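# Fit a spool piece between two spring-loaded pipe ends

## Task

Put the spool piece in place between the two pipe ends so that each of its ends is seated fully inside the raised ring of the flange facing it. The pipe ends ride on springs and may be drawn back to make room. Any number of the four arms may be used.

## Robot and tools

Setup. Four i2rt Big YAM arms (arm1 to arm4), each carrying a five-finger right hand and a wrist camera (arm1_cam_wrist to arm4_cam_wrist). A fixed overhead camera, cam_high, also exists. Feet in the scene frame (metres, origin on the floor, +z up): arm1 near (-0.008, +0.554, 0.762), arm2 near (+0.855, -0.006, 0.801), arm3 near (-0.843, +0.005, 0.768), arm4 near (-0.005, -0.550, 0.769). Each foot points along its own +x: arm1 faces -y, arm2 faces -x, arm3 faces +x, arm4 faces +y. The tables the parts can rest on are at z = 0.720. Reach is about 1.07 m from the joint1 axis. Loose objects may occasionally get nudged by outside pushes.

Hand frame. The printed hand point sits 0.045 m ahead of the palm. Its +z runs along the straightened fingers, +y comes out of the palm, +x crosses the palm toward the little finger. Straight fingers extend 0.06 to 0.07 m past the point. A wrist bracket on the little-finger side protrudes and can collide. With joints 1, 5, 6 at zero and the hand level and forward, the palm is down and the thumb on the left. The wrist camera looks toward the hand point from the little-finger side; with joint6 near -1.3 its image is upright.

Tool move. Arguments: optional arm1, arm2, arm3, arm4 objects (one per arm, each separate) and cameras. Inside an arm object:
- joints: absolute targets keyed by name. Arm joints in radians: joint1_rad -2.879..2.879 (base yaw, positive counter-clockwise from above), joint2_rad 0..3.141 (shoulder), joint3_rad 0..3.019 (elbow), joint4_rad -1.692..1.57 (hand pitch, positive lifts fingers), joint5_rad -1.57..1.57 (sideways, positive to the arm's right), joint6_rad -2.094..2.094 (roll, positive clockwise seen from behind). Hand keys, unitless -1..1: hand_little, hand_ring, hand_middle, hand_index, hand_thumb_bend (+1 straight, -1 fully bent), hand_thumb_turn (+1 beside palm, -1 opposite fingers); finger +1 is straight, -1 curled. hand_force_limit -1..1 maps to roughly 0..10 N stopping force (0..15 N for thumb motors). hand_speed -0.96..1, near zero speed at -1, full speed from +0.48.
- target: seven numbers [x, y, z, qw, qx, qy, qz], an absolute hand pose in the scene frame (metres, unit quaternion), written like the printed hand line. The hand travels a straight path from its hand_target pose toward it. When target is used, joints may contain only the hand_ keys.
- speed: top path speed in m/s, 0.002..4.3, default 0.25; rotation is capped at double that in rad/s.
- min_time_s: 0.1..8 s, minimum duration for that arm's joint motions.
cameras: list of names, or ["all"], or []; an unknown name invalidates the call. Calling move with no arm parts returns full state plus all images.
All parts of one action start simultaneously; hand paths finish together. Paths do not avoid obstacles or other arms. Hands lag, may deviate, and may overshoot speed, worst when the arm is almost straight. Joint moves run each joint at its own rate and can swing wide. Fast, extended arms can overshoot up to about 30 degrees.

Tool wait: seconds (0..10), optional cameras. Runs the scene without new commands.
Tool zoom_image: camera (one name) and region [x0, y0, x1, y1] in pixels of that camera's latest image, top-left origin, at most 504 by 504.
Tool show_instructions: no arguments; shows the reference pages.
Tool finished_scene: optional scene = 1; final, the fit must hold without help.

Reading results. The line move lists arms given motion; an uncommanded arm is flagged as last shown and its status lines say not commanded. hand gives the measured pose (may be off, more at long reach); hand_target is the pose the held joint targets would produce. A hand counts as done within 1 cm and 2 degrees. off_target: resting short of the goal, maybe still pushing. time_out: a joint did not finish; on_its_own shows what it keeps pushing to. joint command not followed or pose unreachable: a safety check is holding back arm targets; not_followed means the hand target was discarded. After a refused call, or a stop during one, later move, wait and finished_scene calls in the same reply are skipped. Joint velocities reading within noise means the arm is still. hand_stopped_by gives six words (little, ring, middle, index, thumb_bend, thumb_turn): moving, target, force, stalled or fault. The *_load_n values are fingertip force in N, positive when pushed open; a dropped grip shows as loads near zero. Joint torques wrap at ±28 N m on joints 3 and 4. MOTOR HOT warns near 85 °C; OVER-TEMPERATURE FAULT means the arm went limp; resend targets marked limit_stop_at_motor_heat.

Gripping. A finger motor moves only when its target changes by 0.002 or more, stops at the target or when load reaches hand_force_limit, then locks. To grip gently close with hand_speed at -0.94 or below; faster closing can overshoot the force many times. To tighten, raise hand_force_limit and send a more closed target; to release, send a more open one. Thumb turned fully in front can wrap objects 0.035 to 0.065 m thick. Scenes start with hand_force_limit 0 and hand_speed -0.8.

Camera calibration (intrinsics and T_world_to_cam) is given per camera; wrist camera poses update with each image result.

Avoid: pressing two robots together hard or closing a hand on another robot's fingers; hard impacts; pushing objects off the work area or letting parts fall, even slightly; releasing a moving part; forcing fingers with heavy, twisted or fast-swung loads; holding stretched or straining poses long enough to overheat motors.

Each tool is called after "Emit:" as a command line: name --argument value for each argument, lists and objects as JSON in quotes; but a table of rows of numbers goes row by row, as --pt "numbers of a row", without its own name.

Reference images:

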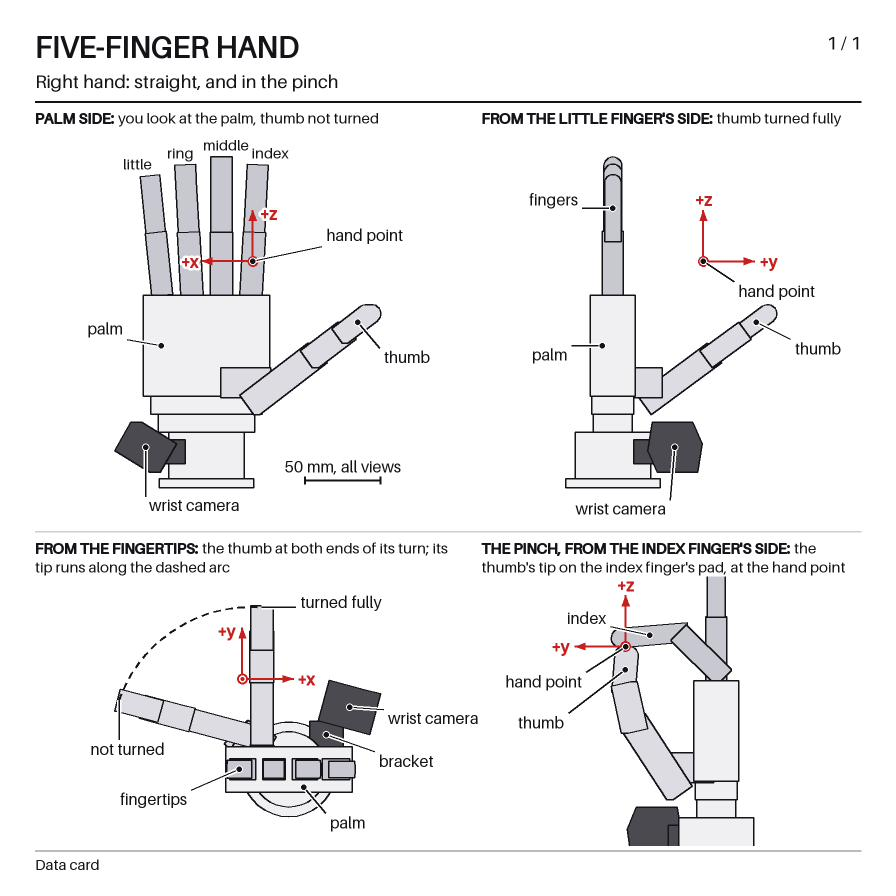

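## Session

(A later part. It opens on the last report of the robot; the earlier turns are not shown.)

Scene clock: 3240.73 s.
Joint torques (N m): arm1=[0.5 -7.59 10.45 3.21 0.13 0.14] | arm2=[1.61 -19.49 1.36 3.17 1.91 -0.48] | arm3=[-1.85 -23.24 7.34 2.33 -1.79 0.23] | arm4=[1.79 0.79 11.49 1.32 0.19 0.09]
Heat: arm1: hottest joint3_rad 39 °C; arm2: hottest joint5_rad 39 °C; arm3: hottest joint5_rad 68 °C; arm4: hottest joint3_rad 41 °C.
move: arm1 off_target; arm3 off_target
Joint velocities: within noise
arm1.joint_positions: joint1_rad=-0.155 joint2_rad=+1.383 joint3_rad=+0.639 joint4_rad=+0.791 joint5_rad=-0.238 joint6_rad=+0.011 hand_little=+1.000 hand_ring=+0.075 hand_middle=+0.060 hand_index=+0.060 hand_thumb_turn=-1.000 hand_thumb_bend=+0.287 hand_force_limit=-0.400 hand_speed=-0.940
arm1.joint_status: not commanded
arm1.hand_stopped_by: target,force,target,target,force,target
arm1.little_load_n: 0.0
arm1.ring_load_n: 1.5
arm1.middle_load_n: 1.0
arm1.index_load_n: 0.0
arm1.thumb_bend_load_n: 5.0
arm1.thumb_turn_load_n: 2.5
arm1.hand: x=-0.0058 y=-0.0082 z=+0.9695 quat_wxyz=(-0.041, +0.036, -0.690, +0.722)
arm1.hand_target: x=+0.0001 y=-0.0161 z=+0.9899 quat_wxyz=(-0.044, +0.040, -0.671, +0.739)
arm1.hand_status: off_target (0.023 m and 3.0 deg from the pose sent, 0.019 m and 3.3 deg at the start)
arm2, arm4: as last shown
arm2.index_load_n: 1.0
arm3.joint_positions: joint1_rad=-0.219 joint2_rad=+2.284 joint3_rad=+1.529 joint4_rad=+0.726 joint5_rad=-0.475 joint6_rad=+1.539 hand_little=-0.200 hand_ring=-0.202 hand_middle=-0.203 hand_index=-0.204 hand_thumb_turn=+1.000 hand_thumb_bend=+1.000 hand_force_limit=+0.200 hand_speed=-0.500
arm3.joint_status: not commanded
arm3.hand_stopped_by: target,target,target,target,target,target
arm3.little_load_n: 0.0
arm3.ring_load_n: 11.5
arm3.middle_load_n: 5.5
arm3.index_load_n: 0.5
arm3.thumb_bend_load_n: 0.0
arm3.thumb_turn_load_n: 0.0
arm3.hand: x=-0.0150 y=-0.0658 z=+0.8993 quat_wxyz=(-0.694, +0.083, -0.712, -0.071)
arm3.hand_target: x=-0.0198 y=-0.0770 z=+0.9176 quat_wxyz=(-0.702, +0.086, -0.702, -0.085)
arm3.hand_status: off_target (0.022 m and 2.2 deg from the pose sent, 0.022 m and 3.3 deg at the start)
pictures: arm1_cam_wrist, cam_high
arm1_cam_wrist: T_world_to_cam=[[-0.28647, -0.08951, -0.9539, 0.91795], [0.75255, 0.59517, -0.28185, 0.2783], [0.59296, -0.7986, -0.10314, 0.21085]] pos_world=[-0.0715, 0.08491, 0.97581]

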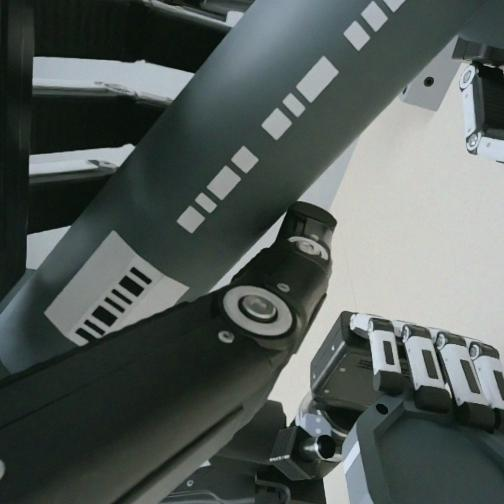

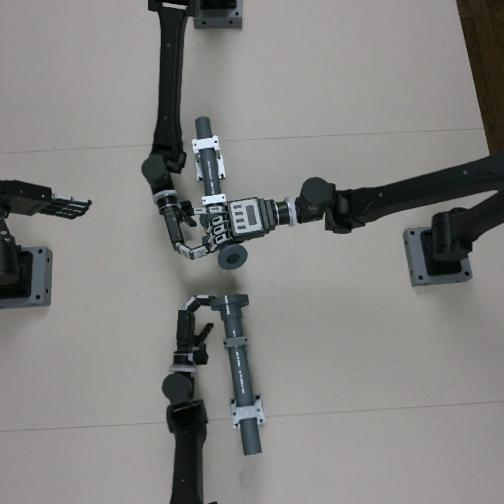

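Emit:
move --arm1 '{"target": [-0.006, -0.017, 1.015, 0.0440, -0.0400, 0.6708, -0.7387], "speed": 0.08}'

Emit:
move --arm1 '{"target": [0.014, -0.015, 1.012, 0.0440, -0.0400, 0.6708, -0.7387], "speed": 0.08}'

Emit:
move --arm1 '{"target": [0.022, -0.013, 0.975, 0.0440, -0.0400, 0.6708, -0.7387], "speed": 0.08}' --cameras '["cam_high", "arm1_cam_wrist"]'

Emit:
zoom_image --camera "cam_high" --region '[170, 200, 280, 310]'

Scene clock: 3264.93 s.
Joint torques (N m): arm1=[-0.67 -8.59 13.3 2.04 -0.03 0.15] | arm2=[1.44 -19.43 1.42 3.21 1.91 -0.48] | arm3=[-1.9 -23.3 7.36 2.14 -1.77 0.2] | arm4=[1.73 0.73 11.47 1.31 0.2 0.09]
Heat: arm1: hottest joint3_rad 38 °C; arm2: hottest joint5_rad 39 °C; arm3: hottest joint5_rad 59 °C; arm4: hottest joint3_rad 41 °C.
move: arm1 off_target
Joint velocities: within noise
arm1.joint_positions: joint1_rad=-0.155 joint2_rad=+1.344 joint3_rad=+0.639 joint4_rad=+0.736 joint5_rad=-0.249 joint6_rad=+0.011 hand_little=+1.000 hand_ring=+0.075 hand_middle=+0.060 hand_index=+0.060 hand_thumb_turn=-1.000 hand_thumb_bend=+0.287 hand_force_limit=-0.400 hand_speed=-0.940
arm1.joint_status: not commanded
arm1.hand_stopped_by: target,force,target,target,force,target
arm1.little_load_n: 0.0
arm1.ring_load_n: 2.0
arm1.middle_load_n: 1.5
arm1.index_load_n: 0.0
arm1.thumb_bend_load_n: 5.0
arm1.thumb_turn_load_n: 2.0
arm1.hand: x=-0.0028 y=-0.0017 z=+0.9765 quat_wxyz=(-0.046, +0.039, -0.695, +0.716)
arm1.hand_target: x=-0.0058 y=-0.0146 z=+1.0151 quat_wxyz=(-0.044, +0.040, -0.671, +0.739)
arm1.hand_status: off_target (0.042 m and 3.8 deg from the pose sent, 0.046 m and 3.0 deg at the start)
arm2, arm3, arm4: as last shown
arm2.little_load_n: 6.5
arm3.middle_load_n: 5.0
arm3.index_load_n: 0.0
pictures: none

Scene clock: 3265.93 s.
Joint torques (N m): arm1=[0.26 -8.7 12.23 2.37 0.14 0.11] | arm2=[1.32 -19.43 1.42 3.22 1.92 -0.48] | arm3=[-1.61 -23.18 7.38 2.29 -1.78 0.23] | arm4=[1.85 0.73 11.48 1.32 0.2 0.09]
Heat: arm1: hottest joint3_rad 38 °C; arm2: hottest joint5_rad 39 °C; arm3: hottest joint5_rad 58 °C; arm4: hottest joint3_rad 41 °C.
move: arm1 off_target
Joint velocities: within noise
arm1.joint_positions: joint1_rad=-0.116 joint2_rad=+1.342 joint3_rad=+0.639 joint4_rad=+0.736 joint5_rad=-0.201 joint6_rad=+0.011 hand_little=+1.000 hand_ring=+0.075 hand_middle=+0.060 hand_index=+0.060 hand_thumb_turn=-1.000 hand_thumb_bend=+0.287 hand_force_limit=-0.400 hand_speed=-0.940
arm1.joint_status: not commanded
arm1.hand_stopped_by: target,force,target,target,force,target
arm1.little_load_n: 0.0
arm1.ring_load_n: 1.0
arm1.middle_load_n: 1.5
arm1.index_load_n: 0.5
arm1.thumb_bend_load_n: 5.0
arm1.thumb_turn_load_n: 2.5
arm1.hand: x=+0.0102 y=-0.0036 z=+0.9773 quat_wxyz=(-0.043, +0.036, -0.695, +0.717)
arm1.hand_target: x=+0.0140 y=-0.0133 z=+1.0120 quat_wxyz=(-0.044, +0.040, -0.671, +0.739)
arm1.hand_status: off_target (0.037 m and 3.8 deg from the pose sent, 0.041 m and 3.8 deg at the start)
arm2, arm3: as last shown
arm2.index_load_n: 0.5
arm3.ring_load_n: 11.0
arm3.middle_load_n: 5.5
arm4.joint_positions: joint1_rad=+0.155 joint2_rad=+0.556 joint3_rad=+1.077 joint4_rad=-1.357 joint5_rad=+0.103 joint6_rad=-1.470 hand_little=+1.000 hand_ring=+1.000 hand_middle=+1.000 hand_index=+1.000 hand_thumb_turn=+1.000 hand_thumb_bend=+1.000 hand_force_limit=+0.000 hand_speed=-0.800
arm4.joint_status: not commanded
arm4.hand_stopped_by: target,target,target,target,target,target
arm4.little_load_n: 0.0
arm4.ring_load_n: 0.0
arm4.middle_load_n: 0.0
arm4.index_load_n: 0.0
arm4.thumb_bend_load_n: 0.0
arm4.thumb_turn_load_n: 0.0
arm4.hand: x=+0.0332 y=-0.3288 z=+1.1311 quat_wxyz=(-0.259, +0.647, +0.668, +0.260)
arm4.hand_target: x=+0.0304 y=-0.3302 z=+1.1495 quat_wxyz=(-0.275, +0.643, +0.663, +0.266)
arm4.hand_status: not commanded
pictures: none

Scene clock: 3267.13 s.
Joint torques (N m): arm1=[0.44 -7.94 8.92 3.23 0.14 0.09] | arm2=[1.14 -19.55 1.46 3.18 1.91 -0.47] | arm3=[-1.79 -23.36 7.41 2.19 -1.79 0.2] | arm4=[1.79 0.73 11.47 1.31 0.2 0.09]
Heat: arm1: hottest joint3_rad 38 °C; arm2: hottest joint5_rad 39 °C; arm3: hottest joint5_rad 58 °C; arm4: hottest joint3_rad 41 °C.
move: arm1 off_target
Joint velocities: within noise
arm1.joint_positions: joint1_rad=-0.098 joint2_rad=+1.408 joint3_rad=+0.623 joint4_rad=+0.843 joint5_rad=-0.181 joint6_rad=+0.011 hand_little=+1.000 hand_ring=+0.075 hand_middle=+0.060 hand_index=+0.060 hand_thumb_turn=-1.000 hand_thumb_bend=+0.287 hand_force_limit=-0.400 hand_speed=-0.940
arm1.joint_status: not commanded
arm1.hand_stopped_by: target,force,target,target,force,target
arm1.little_load_n: 0.0
arm1.ring_load_n: 1.5
arm1.middle_load_n: 1.0
arm1.index_load_n: 0.0
arm1.thumb_bend_load_n: 5.0
arm1.thumb_turn_load_n: 2.5
arm1.hand: x=+0.0160 y=-0.0096 z=+0.9612 quat_wxyz=(-0.042, +0.036, -0.686, +0.725)
arm1.hand_target: x=+0.0220 y=-0.0126 z=+0.9748 quat_wxyz=(-0.044, +0.040, -0.671, +0.739)
arm1.hand_status: off_target (0.015 m and 2.4 deg from the pose sent, 0.015 m and 3.7 deg at the start)
arm2, arm3, arm4: as last shown
arm2.little_load_n: 7.0
arm3.middle_load_n: 5.0
arm3.thumb_turn_load_n: -0.5
pictures: arm1_cam_wrist, cam_high
arm1_cam_wrist: T_world_to_cam=[[-0.28457, -0.10011, -0.95341, 0.91556], [0.75262, 0.59267, -0.28687, 0.26522], [0.59378, -0.7992, -0.09331, 0.18648]] pos_world=[-0.0498, 0.0835, 0.96639]

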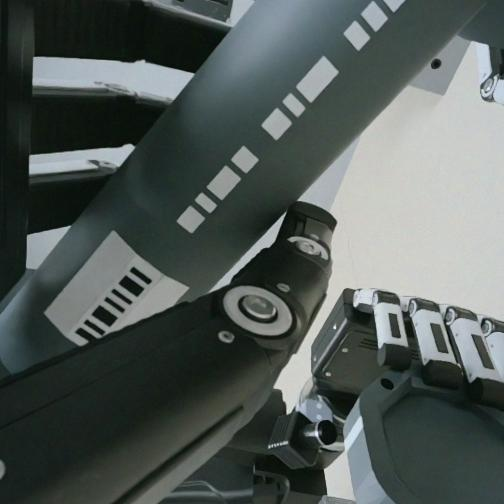

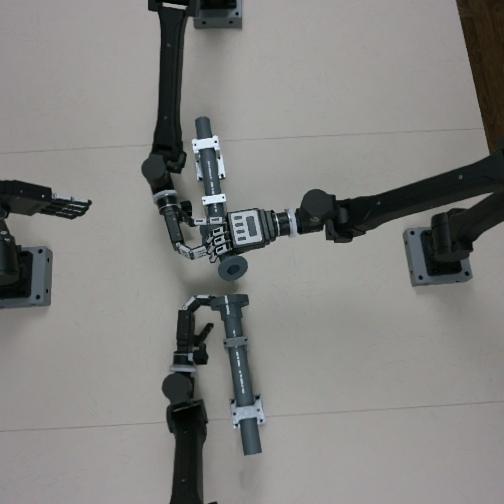

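Scaled by 4.582 from the camera's image (finer frame: 720x720).

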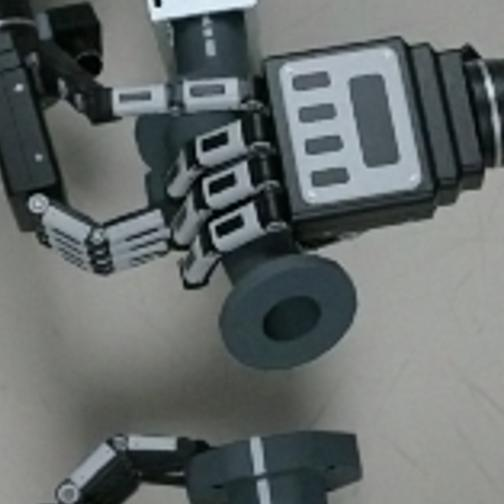

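Emit:
move --arm1 '{"target": [0.030, -0.011, 0.957, 0.0440, -0.0400, 0.6708, -0.7387], "speed": 0.06, "joints": {"hand_little": 0.5}}'

Emit:
move --arm1 '{"target": [0.042, -0.009, 0.937, 0.0440, -0.0400, 0.6708, -0.7387], "speed": 0.06}' --cameras '["cam_high", "arm1_cam_wrist"]'

Emit:
zoom_image --camera "cam_high" --region '[170, 200, 280, 310]'

Scene clock: 3285.67 s.
Joint torques (N m): arm1=[0.32 -7.82 8.21 3.22 0.15 0.07] | arm2=[1.38 -19.55 1.47 3.23 1.92 -0.49] | arm3=[-1.79 -23 7.38 2.39 -1.76 0.21] | arm4=[1.79 0.79 11.48 1.32 0.2 0.09]
Heat: arm1: hottest joint3_rad 38 °C; arm2: hottest joint5_rad 39 °C; arm3: hottest joint5_rad 54 °C; arm4: hottest joint3_rad 41 °C.
move: arm1 off_target
Joint velocities: within noise
arm1.joint_positions: joint1_rad=-0.076 joint2_rad=+1.446 joint3_rad=+0.602 joint4_rad=+0.909 joint5_rad=-0.160 joint6_rad=+0.011 hand_little=+0.500 hand_ring=+0.075 hand_middle=+0.060 hand_index=+0.060 hand_thumb_turn=-1.000 hand_thumb_bend=+0.287 hand_force_limit=-0.400 hand_speed=-0.940
arm1.joint_status: all done
arm1.hand_stopped_by: target,force,target,target,force,target
arm1.little_load_n: 0.0
arm1.ring_load_n: 1.0
arm1.middle_load_n: 1.0
arm1.index_load_n: 0.0
arm1.thumb_bend_load_n: 3.5
arm1.thumb_turn_load_n: 1.5
arm1.hand: x=+0.0244 y=-0.0086 z=+0.9475 quat_wxyz=(-0.042, +0.036, -0.683, +0.728)
arm1.hand_target: x=+0.0299 y=-0.0108 z=+0.9571 quat_wxyz=(-0.044, +0.040, -0.671, +0.739)
arm1.hand_status: off_target (0.011 m and 2.0 deg from the pose sent, 0.015 m and 2.4 deg at the start)
arm2, arm3, arm4: as last shown
arm2.little_load_n: 6.5
arm3.ring_load_n: 11.5
arm3.middle_load_n: 5.5
arm3.thumb_turn_load_n: 0.0
arm4.ring_load_n: 0.5
pictures: none

Scene clock: 3286.80 s.
Joint torques (N m): arm1=[0.38 -8.12 7.77 3.26 0.14 0.04] | arm2=[1.44 -19.6 1.37 3.18 1.91 -0.49] | arm3=[-1.9 -23 7.3 2.29 -1.77 0.21] | arm4=[1.79 0.79 11.47 1.32 0.2 0.09]
Heat: arm1: hottest joint3_rad 38 °C; arm2: hottest joint5_rad 39 °C; arm3: hottest joint5_rad 54 °C; arm4: hottest joint3_rad 41 °C.
move: arm1 off_target
Joint velocities: within noise
arm1.joint_positions: joint1_rad=-0.044 joint2_rad=+1.500 joint3_rad=+0.578 joint4_rad=+0.984 joint5_rad=-0.128 joint6_rad=+0.011 hand_little=+0.500 hand_ring=+0.075 hand_middle=+0.060 hand_index=+0.060 hand_thumb_turn=-1.000 hand_thumb_bend=+0.287 hand_force_limit=-0.400 hand_speed=-0.940
arm1.joint_status: not commanded
arm1.hand_stopped_by: target,force,target,target,force,target
arm1.little_load_n: 0.0
arm1.ring_load_n: 0.0
arm1.middle_load_n: 1.0
arm1.index_load_n: 0.0
arm1.thumb_bend_load_n: 3.0
arm1.thumb_turn_load_n: 0.5
arm1.hand: x=+0.0367 y=-0.0064 z=+0.9263 quat_wxyz=(-0.043, +0.035, -0.684, +0.727)
arm1.hand_target: x=+0.0420 y=-0.0089 z=+0.9371 quat_wxyz=(-0.044, +0.040, -0.671, +0.739)
arm1.hand_status: off_target (0.012 m and 2.1 deg from the pose sent, 0.020 m and 2.0 deg at the start)
arm2, arm3, arm4: as last shown
arm2.little_load_n: 7.0
arm3.ring_load_n: 11.0
arm3.index_load_n: 0.5
arm4.ring_load_n: 0.0
pictures: arm1_cam_wrist, cam_high
arm1_cam_wrist: T_world_to_cam=[[-0.28165, -0.10494, -0.95376, 0.88871], [0.75275, 0.59223, -0.28746, 0.23823], [0.59501, -0.7989, -0.08781, 0.16837]] pos_world=[-0.0292, 0.08669, 0.93088]

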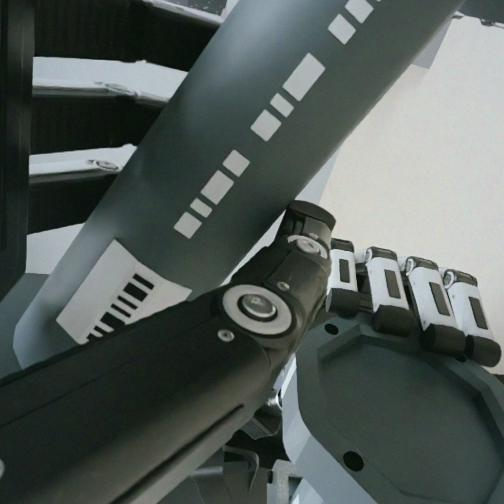

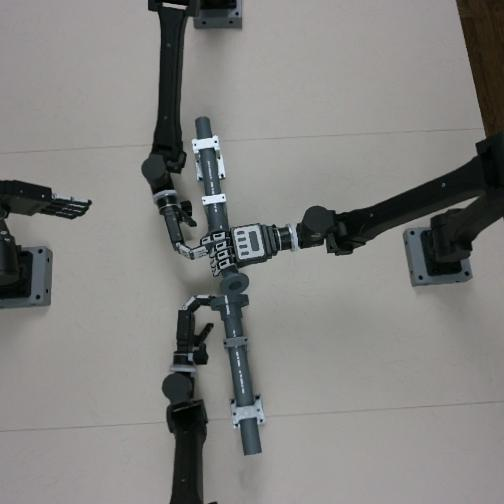

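Scaled by 4.582 from the camera's image (finer frame: 720x720).

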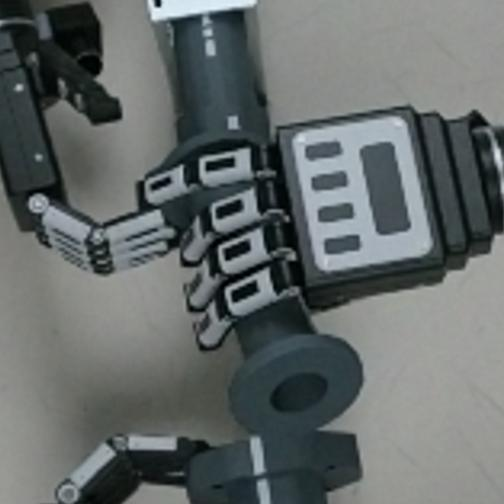

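Emit:
move --arm1 '{"target": [0.036, -0.011, 1.005, 0.0440, -0.0400, 0.6708, -0.7387], "speed": 0.08}'

Emit:
move --arm1 '{"target": [0.002, -0.014, 1.008, 0.0440, -0.0400, 0.6708, -0.7387], "speed": 0.08}'

Emit:
move --arm1 '{"target": [0.006, -0.013, 0.985, 0.0440, -0.0400, 0.6708, -0.7387], "speed": 0.08}'

Emit:
move --arm1 '{"target": [0.018, -0.012, 0.969, 0.0440, -0.0400, 0.6708, -0.7387], "speed": 0.06}' --cameras '["cam_high", "arm1_cam_wrist"]'

Emit:
zoom_image --camera "cam_high" --region '[170, 200, 280, 310]'

Scene clock: 3319.37 s.
Joint torques (N m): arm1=[-0.79 -8 13.2 2.09 -0.03 0.06] | arm2=[1.61 -19.66 1.44 3.21 1.93 -0.49] | arm3=[-2.08 -23.12 7.43 2.22 -1.78 0.19] | arm4=[1.79 0.73 11.47 1.31 0.2 0.09]
Heat: arm1: hottest joint3_rad 37 °C; arm2: hottest joint5_rad 39 °C; arm3: hottest joint5_rad 50 °C; arm4: hottest joint3_rad 41 °C.
move: arm1 off_target
Joint velocities: within noise
arm1.joint_positions: joint1_rad=-0.044 joint2_rad=+1.335 joint3_rad=+0.601 joint4_rad=+0.766 joint5_rad=-0.139 joint6_rad=+0.011 hand_little=+0.500 hand_ring=+0.075 hand_middle=+0.060 hand_index=+0.060 hand_thumb_turn=-1.000 hand_thumb_bend=+0.287 hand_force_limit=-0.400 hand_speed=-0.940
arm1.joint_status: not commanded
arm1.hand_stopped_by: target,force,target,target,force,target
arm1.little_load_n: 0.0
arm1.ring_load_n: 0.0
arm1.middle_load_n: 1.0
arm1.index_load_n: 0.0
arm1.thumb_bend_load_n: 2.5
arm1.thumb_turn_load_n: 0.5
arm1.hand: x=+0.0389 y=+0.0060 z=+0.9687 quat_wxyz=(-0.048, +0.038, -0.695, +0.717)
arm1.hand_target: x=+0.0359 y=-0.0086 z=+1.0052 quat_wxyz=(-0.044, +0.040, -0.671, +0.739)
arm1.hand_status: off_target (0.040 m and 3.8 deg from the pose sent, 0.079 m and 2.1 deg at the start)
arm2.joint_positions: joint1_rad=+0.241 joint2_rad=+2.274 joint3_rad=+1.155 joint4_rad=+1.120 joint5_rad=+0.358 joint6_rad=-1.519 hand_little=-0.199 hand_ring=-0.199 hand_middle=-0.198 hand_index=-0.200 hand_thumb_turn=+1.000 hand_thumb_bend=+1.000 hand_force_limit=+0.200 hand_speed=-0.500
arm2.joint_status: not commanded
arm2.hand_stopped_by: target,target,target,target,target,target
arm2.little_load_n: 7.0
arm2.ring_load_n: 11.5
arm2.middle_load_n: 13.5
arm2.index_load_n: 0.5
arm2.thumb_bend_load_n: 0.0
arm2.thumb_turn_load_n: 0.0
arm2.hand: x=+0.1237 y=-0.0359 z=+0.8052 quat_wxyz=(-0.710, +0.067, +0.700, +0.037)
arm2.hand_target: x=+0.1482 y=-0.0354 z=+0.7990 quat_wxyz=(-0.704, +0.064, +0.705, +0.064)
arm2.hand_status: not commanded
arm3, arm4: as last shown
arm3.ring_load_n: 11.5
arm3.index_load_n: 0.0
pictures: none

Scene clock: 3320.40 s.
Joint torques (N m): arm1=[-0.97 -7.53 13.61 2.07 -0.03 0.14] | arm2=[1.38 -19.43 1.44 3.21 1.92 -0.48] | arm3=[-2.26 -23.24 7.32 2.29 -1.79 0.22] | arm4=[1.85 0.79 11.47 1.31 0.2 0.09]
Heat: arm1: hottest joint3_rad 37 °C; arm2: hottest joint5_rad 39 °C; arm3: hottest joint5_rad 50 °C; arm4: hottest joint3_rad 41 °C.
move: arm1 off_target
Joint velocities: within noise
arm1.joint_positions: joint1_rad=-0.132 joint2_rad=+1.335 joint3_rad=+0.616 joint4_rad=+0.758 joint5_rad=-0.230 joint6_rad=+0.011 hand_little=+0.500 hand_ring=+0.075 hand_middle=+0.060 hand_index=+0.060 hand_thumb_turn=-1.000 hand_thumb_bend=+0.287 hand_force_limit=-0.400 hand_speed=-0.940
arm1.joint_status: not commanded
arm1.hand_stopped_by: target,force,target,target,force,target
arm1.little_load_n: 0.0
arm1.ring_load_n: 0.5
arm1.middle_load_n: 1.0
arm1.index_load_n: 0.0
arm1.thumb_bend_load_n: 3.0
arm1.thumb_turn_load_n: 0.5
arm1.hand: x=+0.0071 y=+0.0041 z=+0.9741 quat_wxyz=(-0.047, +0.040, -0.693, +0.719)
arm1.hand_target: x=+0.0019 y=-0.0115 z=+1.0082 quat_wxyz=(-0.044, +0.040, -0.671, +0.739)
arm1.hand_status: off_target (0.039 m and 3.4 deg from the pose sent, 0.057 m and 3.7 deg at the start)
arm2, arm3, arm4: as last shown
arm2.little_load_n: 6.5
arm2.index_load_n: 1.0
arm3.ring_load_n: 11.0
pictures: none

Scene clock: 3321.50 s.
Joint torques (N m): arm1=[-0.26 -7.59 10.73 3.23 0.14 0.13] | arm2=[1.44 -19.49 1.44 3.19 1.9 -0.48] | arm3=[-2.08 -22.95 7.45 2.24 -1.78 0.23] | arm4=[1.79 0.79 11.47 1.32 0.2 0.09]
Heat: arm1: hottest joint3_rad 37 °C; arm2: hottest joint5_rad 39 °C; arm3: hottest joint5_rad 50 °C; arm4: hottest joint3_rad 41 °C.
move: arm1 off_target
Joint velocities: within noise
arm1.joint_positions: joint1_rad=-0.132 joint2_rad=+1.383 joint3_rad=+0.616 joint4_rad=+0.808 joint5_rad=-0.223 joint6_rad=+0.011 hand_little=+0.500 hand_ring=+0.075 hand_middle=+0.060 hand_index=+0.060 hand_thumb_turn=-1.000 hand_thumb_bend=+0.287 hand_force_limit=-0.400 hand_speed=-0.940
arm1.joint_status: not commanded
arm1.hand_stopped_by: target,force,target,target,force,target
arm1.little_load_n: 0.0
arm1.ring_load_n: 0.0
arm1.middle_load_n: 1.0
arm1.index_load_n: 0.0
arm1.thumb_bend_load_n: 3.0
arm1.thumb_turn_load_n: 1.0
arm1.hand: x=+0.0053 y=-0.0024 z=+0.9614 quat_wxyz=(-0.045, +0.038, -0.692, +0.719)
arm1.hand_target: x=+0.0060 y=-0.0119 z=+0.9849 quat_wxyz=(-0.044, +0.040, -0.671, +0.739)
arm1.hand_status: off_target (0.026 m and 3.3 deg from the pose sent, 0.020 m and 3.4 deg at the start)
arm2, arm4: as last shown
arm2.thumb_turn_load_n: -0.5
arm3.joint_positions: joint1_rad=-0.219 joint2_rad=+2.284 joint3_rad=+1.529 joint4_rad=+0.726 joint5_rad=-0.475 joint6_rad=+1.539 hand_little=-0.200 hand_ring=-0.202 hand_middle=-0.203 hand_index=-0.204 hand_thumb_turn=+1.000 hand_thumb_bend=+1.000 hand_force_limit=+0.200 hand_speed=-0.500
arm3.joint_status: not commanded
arm3.hand_stopped_by: target,target,target,target,target,target
arm3.little_load_n: 0.0
arm3.ring_load_n: 11.0
arm3.middle_load_n: 5.5
arm3.index_load_n: 0.0
arm3.thumb_bend_load_n: 0.0
arm3.thumb_turn_load_n: 0.0
arm3.hand: x=-0.0150 y=-0.0658 z=+0.8993 quat_wxyz=(-0.694, +0.083, -0.712, -0.071)
arm3.hand_target: x=-0.0198 y=-0.0770 z=+0.9176 quat_wxyz=(-0.702, +0.086, -0.702, -0.085)
arm3.hand_status: not commanded
arm4.thumb_bend_load_n: -0.5
pictures: none

Scene clock: 3322.47 s.
Joint torques (N m): arm1=[0.26 -7.71 8.72 3.23 0.14 0.1] | arm2=[1.2 -19.43 1.4 3.22 1.91 -0.49] | arm3=[-1.44 -22.83 7.42 2.13 -1.78 0.19] | arm4=[1.79 0.79 11.47 1.32 0.2 0.09]
Heat: arm1: hottest joint3_rad 37 °C; arm2: hottest joint5_rad 39 °C; arm3: hottest joint5_rad 50 °C; arm4: hottest joint3_rad 41 °C.
move: arm1 off_target
Joint velocities: within noise
arm1.joint_positions: joint1_rad=-0.108 joint2_rad=+1.418 joint3_rad=+0.616 joint4_rad=+0.865 joint5_rad=-0.191 joint6_rad=+0.011 hand_little=+0.500 hand_ring=+0.075 hand_middle=+0.060 hand_index=+0.060 hand_thumb_turn=-1.000 hand_thumb_bend=+0.287 hand_force_limit=-0.400 hand_speed=-0.940
arm1.joint_status: not commanded
arm1.hand_stopped_by: target,force,target,target,force,target
arm1.little_load_n: 0.0
arm1.ring_load_n: 0.0
arm1.middle_load_n: 1.0
arm1.index_load_n: 0.0
arm1.thumb_bend_load_n: 2.5
arm1.thumb_turn_load_n: 0.5
arm1.hand: x=+0.0125 y=-0.0086 z=+0.9580 quat_wxyz=(-0.041, +0.036, -0.684, +0.727)
arm1.hand_target: x=+0.0180 y=-0.0117 z=+0.9690 quat_wxyz=(-0.044, +0.040, -0.671, +0.739)
arm1.hand_status: off_target (0.013 m and 2.1 deg from the pose sent, 0.018 m and 3.3 deg at the start)
arm2, arm3, arm4: as last shown
arm2.middle_load_n: 14.0
arm2.index_load_n: 0.5
arm2.thumb_turn_load_n: 0.0
arm3.ring_load_n: 11.5
arm4.index_load_n: -0.5
arm4.thumb_bend_load_n: 0.0
pictures: arm1_cam_wrist, cam_high
arm1_cam_wrist: T_world_to_cam=[[-0.28549, -0.1054, -0.95257, 0.91078], [0.75189, 0.59168, -0.29082, 0.27015], [0.59426, -0.79926, -0.08967, 0.1856]] pos_world=[-0.0534, 0.08449, 0.96278]

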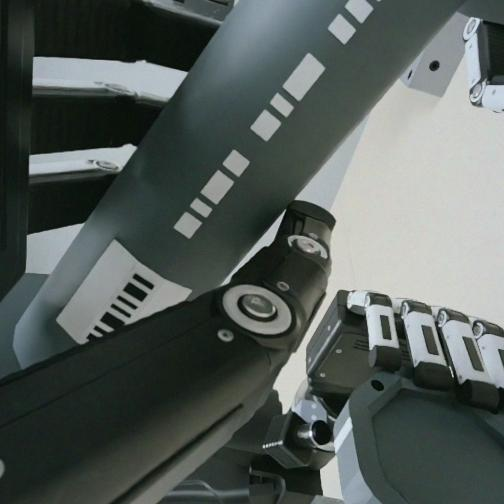

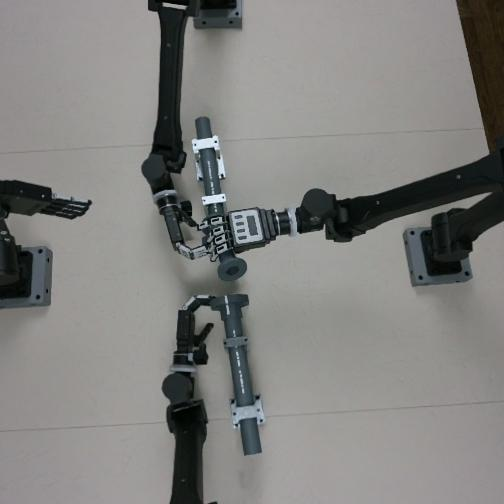

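Scaled by 4.582 from the camera's image (finer frame: 720x720).

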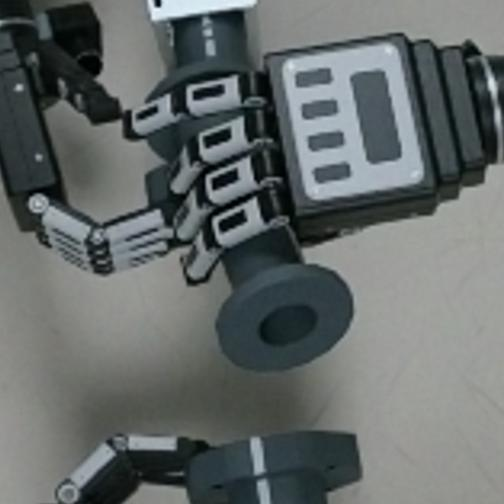

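Emit:
move --arm1 '{"joints": {"hand_little": 1.0}}' --arm3 '{"joints": {"hand_thumb_bend": 0.2}}'

Emit:
move --arm1 '{"target": [0.024, -0.011, 0.958, 0.0440, -0.0400, 0.6708, -0.7387], "speed": 0.06}'

Emit:
move --arm1 '{"target": [0.033, -0.010, 0.947, 0.0440, -0.0400, 0.6708, -0.7387], "speed": 0.06}' --cameras '["cam_high", "arm1_cam_wrist"]'

Emit:
zoom_image --camera "cam_high" --region '[170, 200, 280, 310]'

Scene clock: 3339.90 s.
Joint torques (N m): arm1=[0.26 -7.71 8.7 3.22 0.15 0.1] | arm2=[1.49 -19.6 1.44 3.22 1.92 -0.46] | arm3=[-1.73 -23.06 7.35 2.28 -1.77 0.2] | arm4=[1.79 0.79 11.48 1.32 0.2 0.09]
Heat: arm1: hottest joint3_rad 37 °C; arm2: hottest joint5_rad 39 °C; arm3: hottest joint5_rad 49 °C; arm4: hottest joint3_rad 41 °C.
move: arm1 done; arm3 done
Joint velocities: within noise
arm1.joint_positions: joint1_rad=-0.108 joint2_rad=+1.418 joint3_rad=+0.616 joint4_rad=+0.865 joint5_rad=-0.191 joint6_rad=+0.011 hand_little=+1.000 hand_ring=+0.075 hand_middle=+0.060 hand_index=+0.060 hand_thumb_turn=-1.000 hand_thumb_bend=+0.287 hand_force_limit=-0.400 hand_speed=-0.940
arm1.joint_status: all done
arm1.hand_stopped_by: target,force,target,target,force,target
arm1.little_load_n: 0.0
arm1.ring_load_n: 0.0
arm1.middle_load_n: 1.0
arm1.index_load_n: 0.0
arm1.thumb_bend_load_n: 3.0
arm1.thumb_turn_load_n: 1.0
arm1.hand: x=+0.0125 y=-0.0086 z=+0.9580 quat_wxyz=(-0.041, +0.036, -0.684, +0.727)
arm1.hand_target: x=+0.0180 y=-0.0117 z=+0.9690 quat_wxyz=(-0.044, +0.040, -0.671, +0.739)
arm1.hand_status: not commanded
arm2: as last shown
arm2.middle_load_n: 13.5
arm3.joint_positions: joint1_rad=-0.219 joint2_rad=+2.284 joint3_rad=+1.529 joint4_rad=+0.726 joint5_rad=-0.475 joint6_rad=+1.539 hand_little=-0.200 hand_ring=-0.202 hand_middle=-0.203 hand_index=-0.204 hand_thumb_turn=+1.000 hand_thumb_bend=+0.200 hand_force_limit=+0.200 hand_speed=-0.500
arm3.joint_status: all done
arm3.hand_stopped_by: target,target,target,target,target,target
arm3.little_load_n: 0.0
arm3.ring_load_n: 11.5
arm3.middle_load_n: 5.5
arm3.index_load_n: 0.0
arm3.thumb_bend_load_n: 0.0
arm3.thumb_turn_load_n: 0.0
arm3.hand: x=-0.0150 y=-0.0658 z=+0.8993 quat_wxyz=(-0.694, +0.083, -0.712, -0.071)
arm3.hand_target: x=-0.0198 y=-0.0770 z=+0.9176 quat_wxyz=(-0.702, +0.086, -0.702, -0.085)
arm3.hand_status: not commanded
arm4.joint_positions: joint1_rad=+0.155 joint2_rad=+0.556 joint3_rad=+1.077 joint4_rad=-1.357 joint5_rad=+0.103 joint6_rad=-1.470 hand_little=+1.000 hand_ring=+1.000 hand_middle=+1.000 hand_index=+1.000 hand_thumb_turn=+1.000 hand_thumb_bend=+1.000 hand_force_limit=+0.000 hand_speed=-0.800
arm4.joint_status: not commanded
arm4.hand_stopped_by: target,target,target,target,target,target
arm4.little_load_n: 0.0
arm4.ring_load_n: 0.0
arm4.middle_load_n: 0.0
arm4.index_load_n: 0.0
arm4.thumb_bend_load_n: 0.0
arm4.thumb_turn_load_n: 0.0
arm4.hand: x=+0.0332 y=-0.3288 z=+1.1311 quat_wxyz=(-0.259, +0.647, +0.668, +0.260)
arm4.hand_target: x=+0.0304 y=-0.3302 z=+1.1495 quat_wxyz=(-0.275, +0.643, +0.663, +0.266)
arm4.hand_status: not commanded
pictures: none

Scene clock: 3340.87 s.
Joint torques (N m): arm1=[0.38 -7.88 8.29 3.23 0.14 0.09] | arm2=[1.44 -19.31 1.46 3.18 1.93 -0.48] | arm3=[-1.67 -23.18 7.39 2.26 -1.79 0.2] | arm4=[1.79 0.79 11.47 1.31 0.2 0.09]
Heat: arm1: hottest joint3_rad 37 °C; arm2: hottest joint5_rad 39 °C; arm3: hottest joint5_rad 49 °C; arm4: hottest joint3_rad 41 °C.
move: arm1 off_target
Joint velocities: within noise
arm1.joint_positions: joint1_rad=-0.093 joint2_rad=+1.444 joint3_rad=+0.603 joint4_rad=+0.905 joint5_rad=-0.176 joint6_rad=+0.011 hand_little=+1.000 hand_ring=+0.075 hand_middle=+0.060 hand_index=+0.060 hand_thumb_turn=-1.000 hand_thumb_bend=+0.287 hand_force_limit=-0.400 hand_speed=-0.940
arm1.joint_status: not commanded
arm1.hand_stopped_by: target,force,target,target,force,target
arm1.little_load_n: 0.0
arm1.ring_load_n: 0.0
arm1.middle_load_n: 1.0
arm1.index_load_n: 0.0
arm1.thumb_bend_load_n: 3.0
arm1.thumb_turn_load_n: 1.0
arm1.hand: x=+0.0178 y=-0.0083 z=+0.9478 quat_wxyz=(-0.041, +0.036, -0.684, +0.728)
arm1.hand_target: x=+0.0239 y=-0.0108 z=+0.9580 quat_wxyz=(-0.044, +0.040, -0.671, +0.739)
arm1.hand_status: off_target (0.012 m and 2.0 deg from the pose sent, 0.012 m and 2.1 deg at the start)
arm2, arm3, arm4: as last shown
arm3.ring_load_n: 11.0
arm3.thumb_turn_load_n: -0.5
pictures: none

Scene clock: 3341.83 s.
Joint torques (N m): arm1=[0.38 -7.82 7.94 3.22 0.14 0.07] | arm2=[1.2 -19.37 1.35 3.21 1.91 -0.47] | arm3=[-1.9 -22.95 7.46 2.24 -1.76 0.2] | arm4=[1.79 0.79 11.47 1.32 0.2 0.09]
Heat: arm1: hottest joint3_rad 37 °C; arm2: hottest joint5_rad 39 °C; arm3: hottest joint5_rad 49 °C; arm4: hottest joint3_rad 41 °C.
move: arm1 off_target
Joint velocities: within noise
arm1.joint_positions: joint1_rad=-0.069 joint2_rad=+1.471 joint3_rad=+0.590 joint4_rad=+0.946 joint5_rad=-0.152 joint6_rad=+0.011 hand_little=+1.000 hand_ring=+0.075 hand_middle=+0.060 hand_index=+0.060 hand_thumb_turn=-1.000 hand_thumb_bend=+0.287 hand_force_limit=-0.400 hand_speed=-0.940
arm1.joint_status: not commanded
arm1.hand_stopped_by: target,force,target,target,force,target
arm1.little_load_n: 0.0
arm1.ring_load_n: 0.0
arm1.middle_load_n: 0.5
arm1.index_load_n: 0.0
arm1.thumb_bend_load_n: 2.0
arm1.thumb_turn_load_n: 0.0
arm1.hand: x=+0.0270 y=-0.0076 z=+0.9381 quat_wxyz=(-0.042, +0.035, -0.683, +0.728)
arm1.hand_target: x=+0.0329 y=-0.0098 z=+0.9470 quat_wxyz=(-0.044, +0.040, -0.671, +0.739)
arm1.hand_status: off_target (0.011 m and 1.9 deg from the pose sent, 0.015 m and 2.0 deg at the start)
arm2, arm3, arm4: as last shown
arm2.ring_load_n: 11.0
arm2.middle_load_n: 14.0
arm3.ring_load_n: 11.5
arm3.thumb_turn_load_n: 0.0
pictures: arm1_cam_wrist, cam_high
arm1_cam_wrist: T_world_to_cam=[[-0.28331, -0.10815, -0.95291, 0.89625], [0.75303, 0.59021, -0.29087, 0.25287], [0.59388, -0.79997, -0.08577, 0.17226]] pos_world=[-0.0388, 0.08549, 0.94237]

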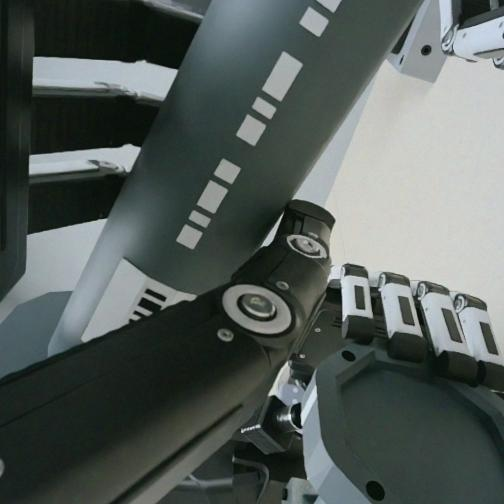

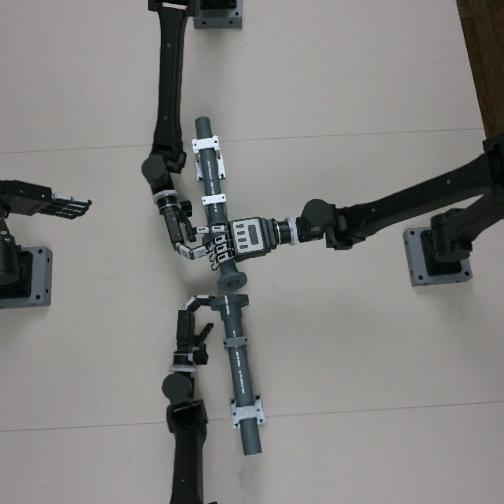

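Scaled by 4.582 from the camera's image (finer frame: 720x720).

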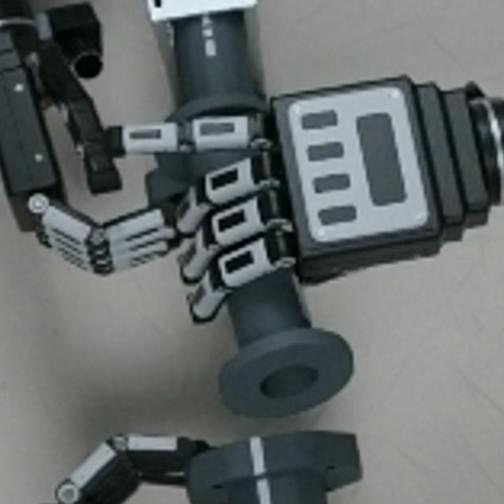

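Emit:
move --arm1 '{"target": [0.040, -0.009, 0.936, 0.0440, -0.0400, 0.6708, -0.7387], "speed": 0.06}'

Emit:
move --arm1 '{"target": [0.044, -0.009, 0.927, 0.0440, -0.0400, 0.6708, -0.7387], "speed": 0.06}' --cameras '["cam_high", "arm1_cam_wrist"]'

Emit:
zoom_image --camera "cam_high" --region '[170, 200, 280, 310]'

Scene clock: 3354.60 s.
Joint torques (N m): arm1=[0.38 -8.06 7.65 3.23 0.14 0.05] | arm2=[1.38 -19.55 1.42 3.23 1.94 -0.48] | arm3=[-1.85 -22.83 7.39 2.32 -1.79 0.2] | arm4=[1.85 0.73 11.48 1.32 0.2 0.09]
Heat: arm1: hottest joint3_rad 36 °C; arm2: hottest joint5_rad 39 °C; arm3: hottest joint5_rad 48 °C; arm4: hottest joint3_rad 41 °C.
move: arm1 off_target
Joint velocities: within noise
arm1.joint_positions: joint1_rad=-0.050 joint2_rad=+1.501 joint3_rad=+0.578 joint4_rad=+0.988 joint5_rad=-0.133 joint6_rad=+0.011 hand_little=+1.000 hand_ring=+0.075 hand_middle=+0.060 hand_index=+0.060 hand_thumb_turn=-1.000 hand_thumb_bend=+0.286 hand_force_limit=-0.400 hand_speed=-0.940
arm1.joint_status: not commanded
arm1.hand_stopped_by: target,force,target,target,force,target
arm1.little_load_n: 0.0
arm1.ring_load_n: 0.0
arm1.middle_load_n: 0.0
arm1.index_load_n: 0.0
arm1.thumb_bend_load_n: 1.5
arm1.thumb_turn_load_n: 0.0
arm1.hand: x=+0.0341 y=-0.0067 z=+0.9269 quat_wxyz=(-0.042, +0.035, -0.683, +0.728)
arm1.hand_target: x=+0.0400 y=-0.0088 z=+0.9361 quat_wxyz=(-0.044, +0.040, -0.671, +0.739)
arm1.hand_status: off_target (0.011 m and 2.0 deg from the pose sent, 0.013 m and 1.9 deg at the start)
arm2, arm3, arm4: as last shown
arm2.ring_load_n: 11.5
arm2.middle_load_n: 13.5
arm2.index_load_n: 1.0
arm3.ring_load_n: 11.0
arm3.thumb_bend_load_n: 0.5
arm4.index_load_n: -0.5
pictures: none

Scene clock: 3355.57 s.
Joint torques (N m): arm1=[0.56 -8 7.27 3.21 0.14 0.04] | arm2=[1.55 -19.55 1.39 3.17 1.91 -0.48] | arm3=[-2.37 -22.89 7.47 2.3 -1.75 0.22] | arm4=[1.85 0.79 11.49 1.31 0.2 0.09]
Heat: arm1: hottest joint3_rad 36 °C; arm2: hottest joint5_rad 39 °C; arm3: hottest joint5_rad 48 °C; arm4: hottest joint3_rad 41 °C.
move: arm1 done
Joint velocities: within noise
arm1.joint_positions: joint1_rad=-0.040 joint2_rad=+1.526 joint3_rad=+0.573 joint4_rad=+1.023 joint5_rad=-0.122 joint6_rad=+0.011 hand_little=+1.000 hand_ring=+0.075 hand_middle=+0.060 hand_index=+0.060 hand_thumb_turn=-1.000 hand_thumb_bend=+0.286 hand_force_limit=-0.400 hand_speed=-0.940
arm1.joint_status: not commanded
arm1.hand_stopped_by: target,force,target,target,force,target
arm1.little_load_n: 0.0
arm1.ring_load_n: 0.5
arm1.middle_load_n: 0.5
arm1.index_load_n: 0.0
arm1.thumb_bend_load_n: 2.0
arm1.thumb_turn_load_n: 0.0
arm1.hand: x=+0.0377 y=-0.0075 z=+0.9202 quat_wxyz=(-0.042, +0.034, -0.682, +0.730)
arm1.hand_target: x=+0.0439 y=-0.0089 z=+0.9271 quat_wxyz=(-0.044, +0.040, -0.671, +0.739)
arm1.hand_status: done (0.009 m and 1.7 deg from the pose sent, 0.010 m and 2.0 deg at the start)
arm2.joint_positions: joint1_rad=+0.241 joint2_rad=+2.274 joint3_rad=+1.155 joint4_rad=+1.120 joint5_rad=+0.358 joint6_rad=-1.519 hand_little=-0.199 hand_ring=-0.199 hand_middle=-0.198 hand_index=-0.200 hand_thumb_turn=+1.000 hand_thumb_bend=+1.000 hand_force_limit=+0.200 hand_speed=-0.500
arm2.joint_status: not commanded
arm2.hand_stopped_by: target,target,target,target,target,target
arm2.little_load_n: 6.5
arm2.ring_load_n: 11.5
arm2.middle_load_n: 13.5
arm2.index_load_n: 0.5
arm2.thumb_bend_load_n: 0.0
arm2.thumb_turn_load_n: 0.0
arm2.hand: x=+0.1237 y=-0.0359 z=+0.8052 quat_wxyz=(-0.710, +0.067, +0.700, +0.037)
arm2.hand_target: x=+0.1482 y=-0.0354 z=+0.7990 quat_wxyz=(-0.704, +0.064, +0.705, +0.064)
arm2.hand_status: not commanded
arm3, arm4: as last shown
arm3.ring_load_n: 11.5
arm3.thumb_bend_load_n: 0.0
arm4.index_load_n: 0.0
pictures: arm1_cam_wrist, cam_high
arm1_cam_wrist: T_world_to_cam=[[-0.28162, -0.11162, -0.95301, 0.8822], [0.754, 0.58854, -0.29174, 0.24031], [0.59345, -0.80073, -0.08158, 0.16066]] pos_world=[-0.02809, 0.08568, 0.92396]

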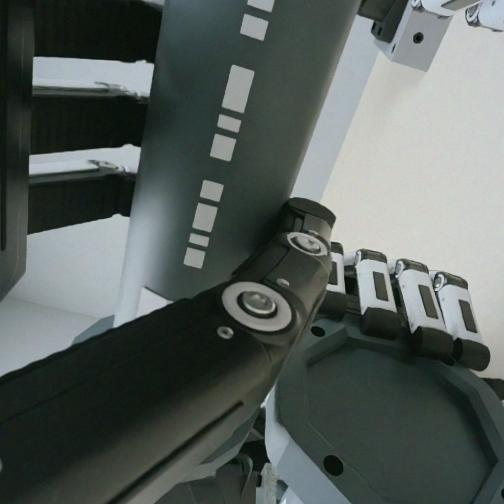

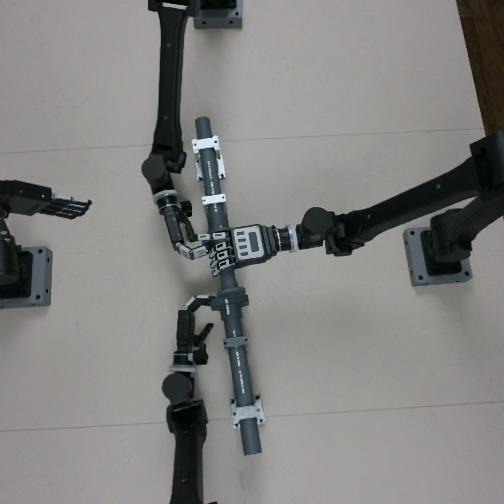

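Scaled by 4.582 from the camera's image (finer frame: 720x720).

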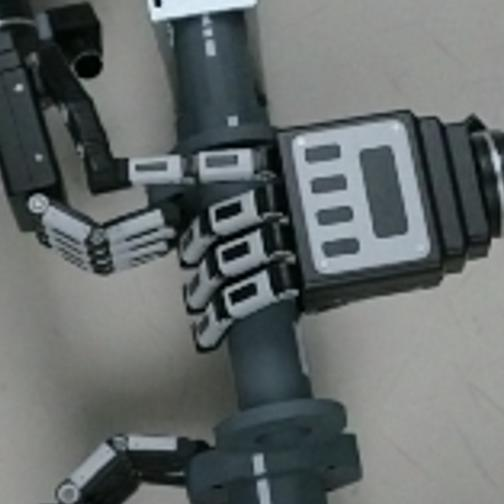

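Emit:
move --arm1 '{"joints": {"hand_thumb_bend": 0.18, "hand_index": 0.0, "hand_middle": 0.0, "hand_ring": 0.0, "hand_force_limit": 0.0, "hand_speed": -0.95}}' --cameras '["cam_high", "arm1_cam_wrist"]'

Emit:
zoom_image --camera "cam_high" --region '[190, 230, 260, 300]'

Scene clock: 3366.83 s.
Joint torques (N m): arm1=[0.56 -8.06 7.27 3.14 0.13 0.04] | arm2=[1.44 -19.31 1.44 3.21 1.92 -0.47] | arm3=[-1.96 -23 7.46 2.32 -1.77 0.19] | arm4=[1.79 0.73 11.47 1.32 0.2 0.09]
Heat: arm1: hottest joint3_rad 36 °C; arm2: hottest joint5_rad 39 °C; arm3: hottest joint5_rad 47 °C; arm4: hottest joint3_rad 41 °C.
move: arm1 off_target
Joint velocities: within noise
arm1.joint_positions: joint1_rad=-0.040 joint2_rad=+1.526 joint3_rad=+0.573 joint4_rad=+1.024 joint5_rad=-0.122 joint6_rad=+0.010 hand_little=+1.000 hand_ring=+0.000 hand_middle=+0.000 hand_index=+0.000 hand_thumb_turn=-1.000 hand_thumb_bend=+0.281 hand_force_limit=+0.000 hand_speed=-0.950
arm1.joint_status: hand_thumb_bend off_target (ended at +0.281, target +0.180); the others done
arm1.hand_stopped_by: target,target,target,target,force,target
arm1.little_load_n: 0.0
arm1.ring_load_n: 0.0
arm1.middle_load_n: 0.0
arm1.index_load_n: 0.0
arm1.thumb_bend_load_n: 1.5
arm1.thumb_turn_load_n: 0.0
arm1.hand: x=+0.0376 y=-0.0075 z=+0.9205 quat_wxyz=(-0.042, +0.035, -0.681, +0.730)
arm1.hand_target: x=+0.0440 y=-0.0089 z=+0.9272 quat_wxyz=(-0.044, +0.040, -0.671, +0.739)
arm1.hand_status: not commanded
arm2, arm3, arm4: as last shown
arm3.ring_load_n: 11.0
arm4.ring_load_n: -0.5
pictures: arm1_cam_wrist, cam_high
arm1_cam_wrist: T_world_to_cam=[[-0.28202, -0.11322, -0.9527, 0.88233], [0.75384, 0.58809, -0.29304, 0.24164], [0.59345, -0.80083, -0.0805, 0.15969]] pos_world=[-0.02809, 0.08568, 0.92426]

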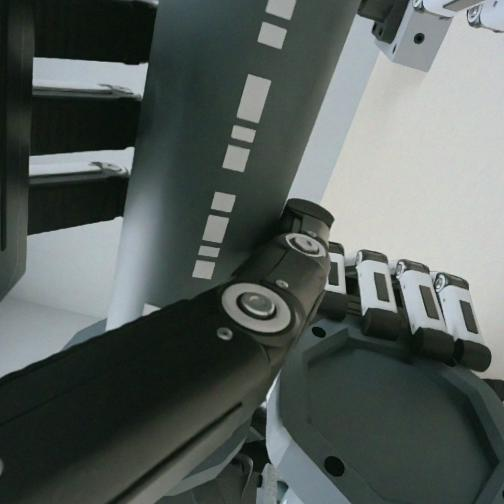

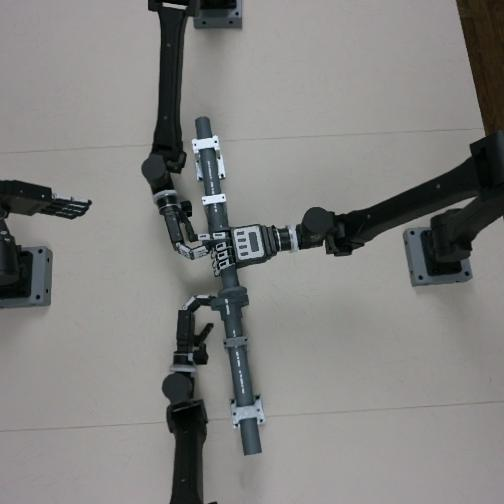

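Scaled by 7.200 from the camera's image (finer frame: 720x720).

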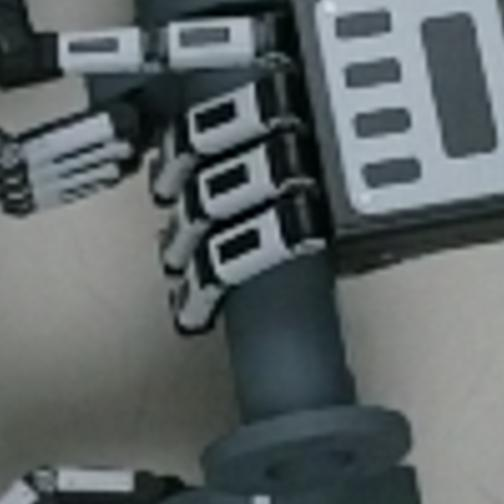

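Emit:
move --arm1 '{"joints": {"hand_index": -0.2, "hand_middle": -0.2, "hand_ring": -0.2, "hand_force_limit": -0.5, "hand_speed": -0.94}}' --cameras '["cam_high", "arm1_cam_wrist"]'

Emit:
zoom_image --camera "cam_high" --region '[190, 230, 260, 300]'

Scene clock: 3384.23 s.
Joint torques (N m): arm1=[0.5 -8 7.27 3.14 0.13 0.04] | arm2=[1.38 -19.43 1.43 3.17 1.92 -0.49] | arm3=[-1.61 -23.41 7.34 2.29 -1.77 0.24] | arm4=[1.79 0.73 11.48 1.32 0.2 0.09]
Heat: arm1: hottest joint3_rad 36 °C; arm2: hottest joint5_rad 39 °C; arm3: hottest joint5_rad 47 °C; arm4: hottest joint3_rad 41 °C.
move: arm1 done
Joint velocities: within noise
arm1.joint_positions: joint1_rad=-0.040 joint2_rad=+1.526 joint3_rad=+0.573 joint4_rad=+1.024 joint5_rad=-0.122 joint6_rad=+0.010 hand_little=+1.000 hand_ring=-0.200 hand_middle=-0.200 hand_index=-0.200 hand_thumb_turn=-1.000 hand_thumb_bend=+0.281 hand_force_limit=-0.500 hand_speed=-0.940
arm1.joint_status: all done
arm1.hand_stopped_by: target,target,target,target,force,target
arm1.little_load_n: 0.0
arm1.ring_load_n: 0.0
arm1.middle_load_n: 0.0
arm1.index_load_n: 0.5
arm1.thumb_bend_load_n: 1.5
arm1.thumb_turn_load_n: 0.5
arm1.hand: x=+0.0376 y=-0.0076 z=+0.9206 quat_wxyz=(-0.042, +0.034, -0.681, +0.730)
arm1.hand_target: x=+0.0439 y=-0.0089 z=+0.9272 quat_wxyz=(-0.044, +0.040, -0.671, +0.739)
arm1.hand_status: not commanded
arm2, arm3, arm4: as last shown
arm2.middle_load_n: 14.0
arm3.thumb_bend_load_n: -0.5
arm4.ring_load_n: 0.0
pictures: arm1_cam_wrist, cam_high
arm1_cam_wrist: T_world_to_cam=[[-0.28197, -0.11305, -0.95274, 0.88232], [0.75409, 0.58783, -0.29293, 0.24164], [0.59316, -0.80105, -0.0805, 0.15976]] pos_world=[-0.02819, 0.08568, 0.92426]

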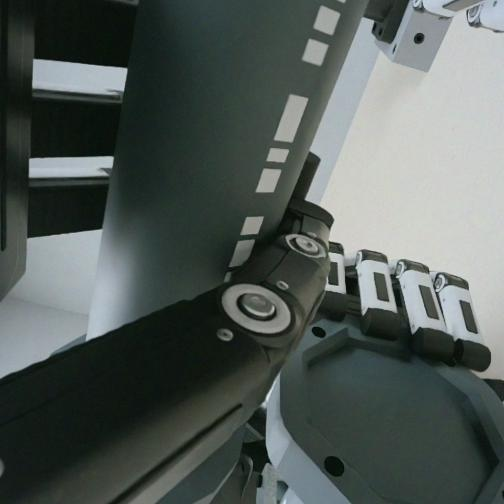

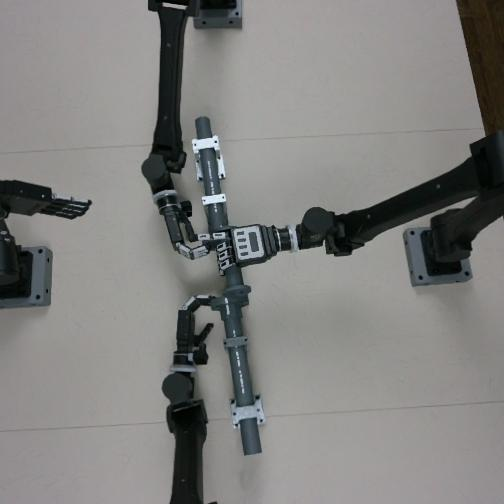

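Scaled by 7.200 from the camera's image (finer frame: 720x720).

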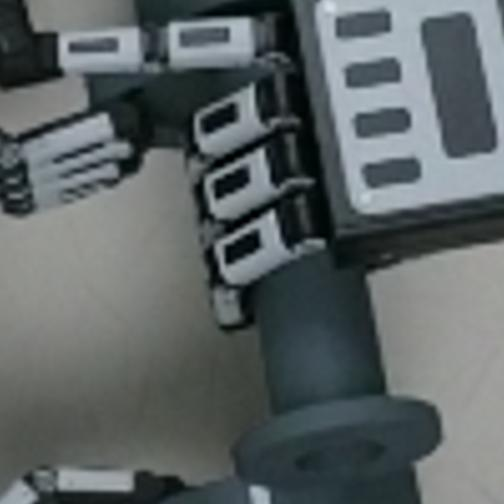

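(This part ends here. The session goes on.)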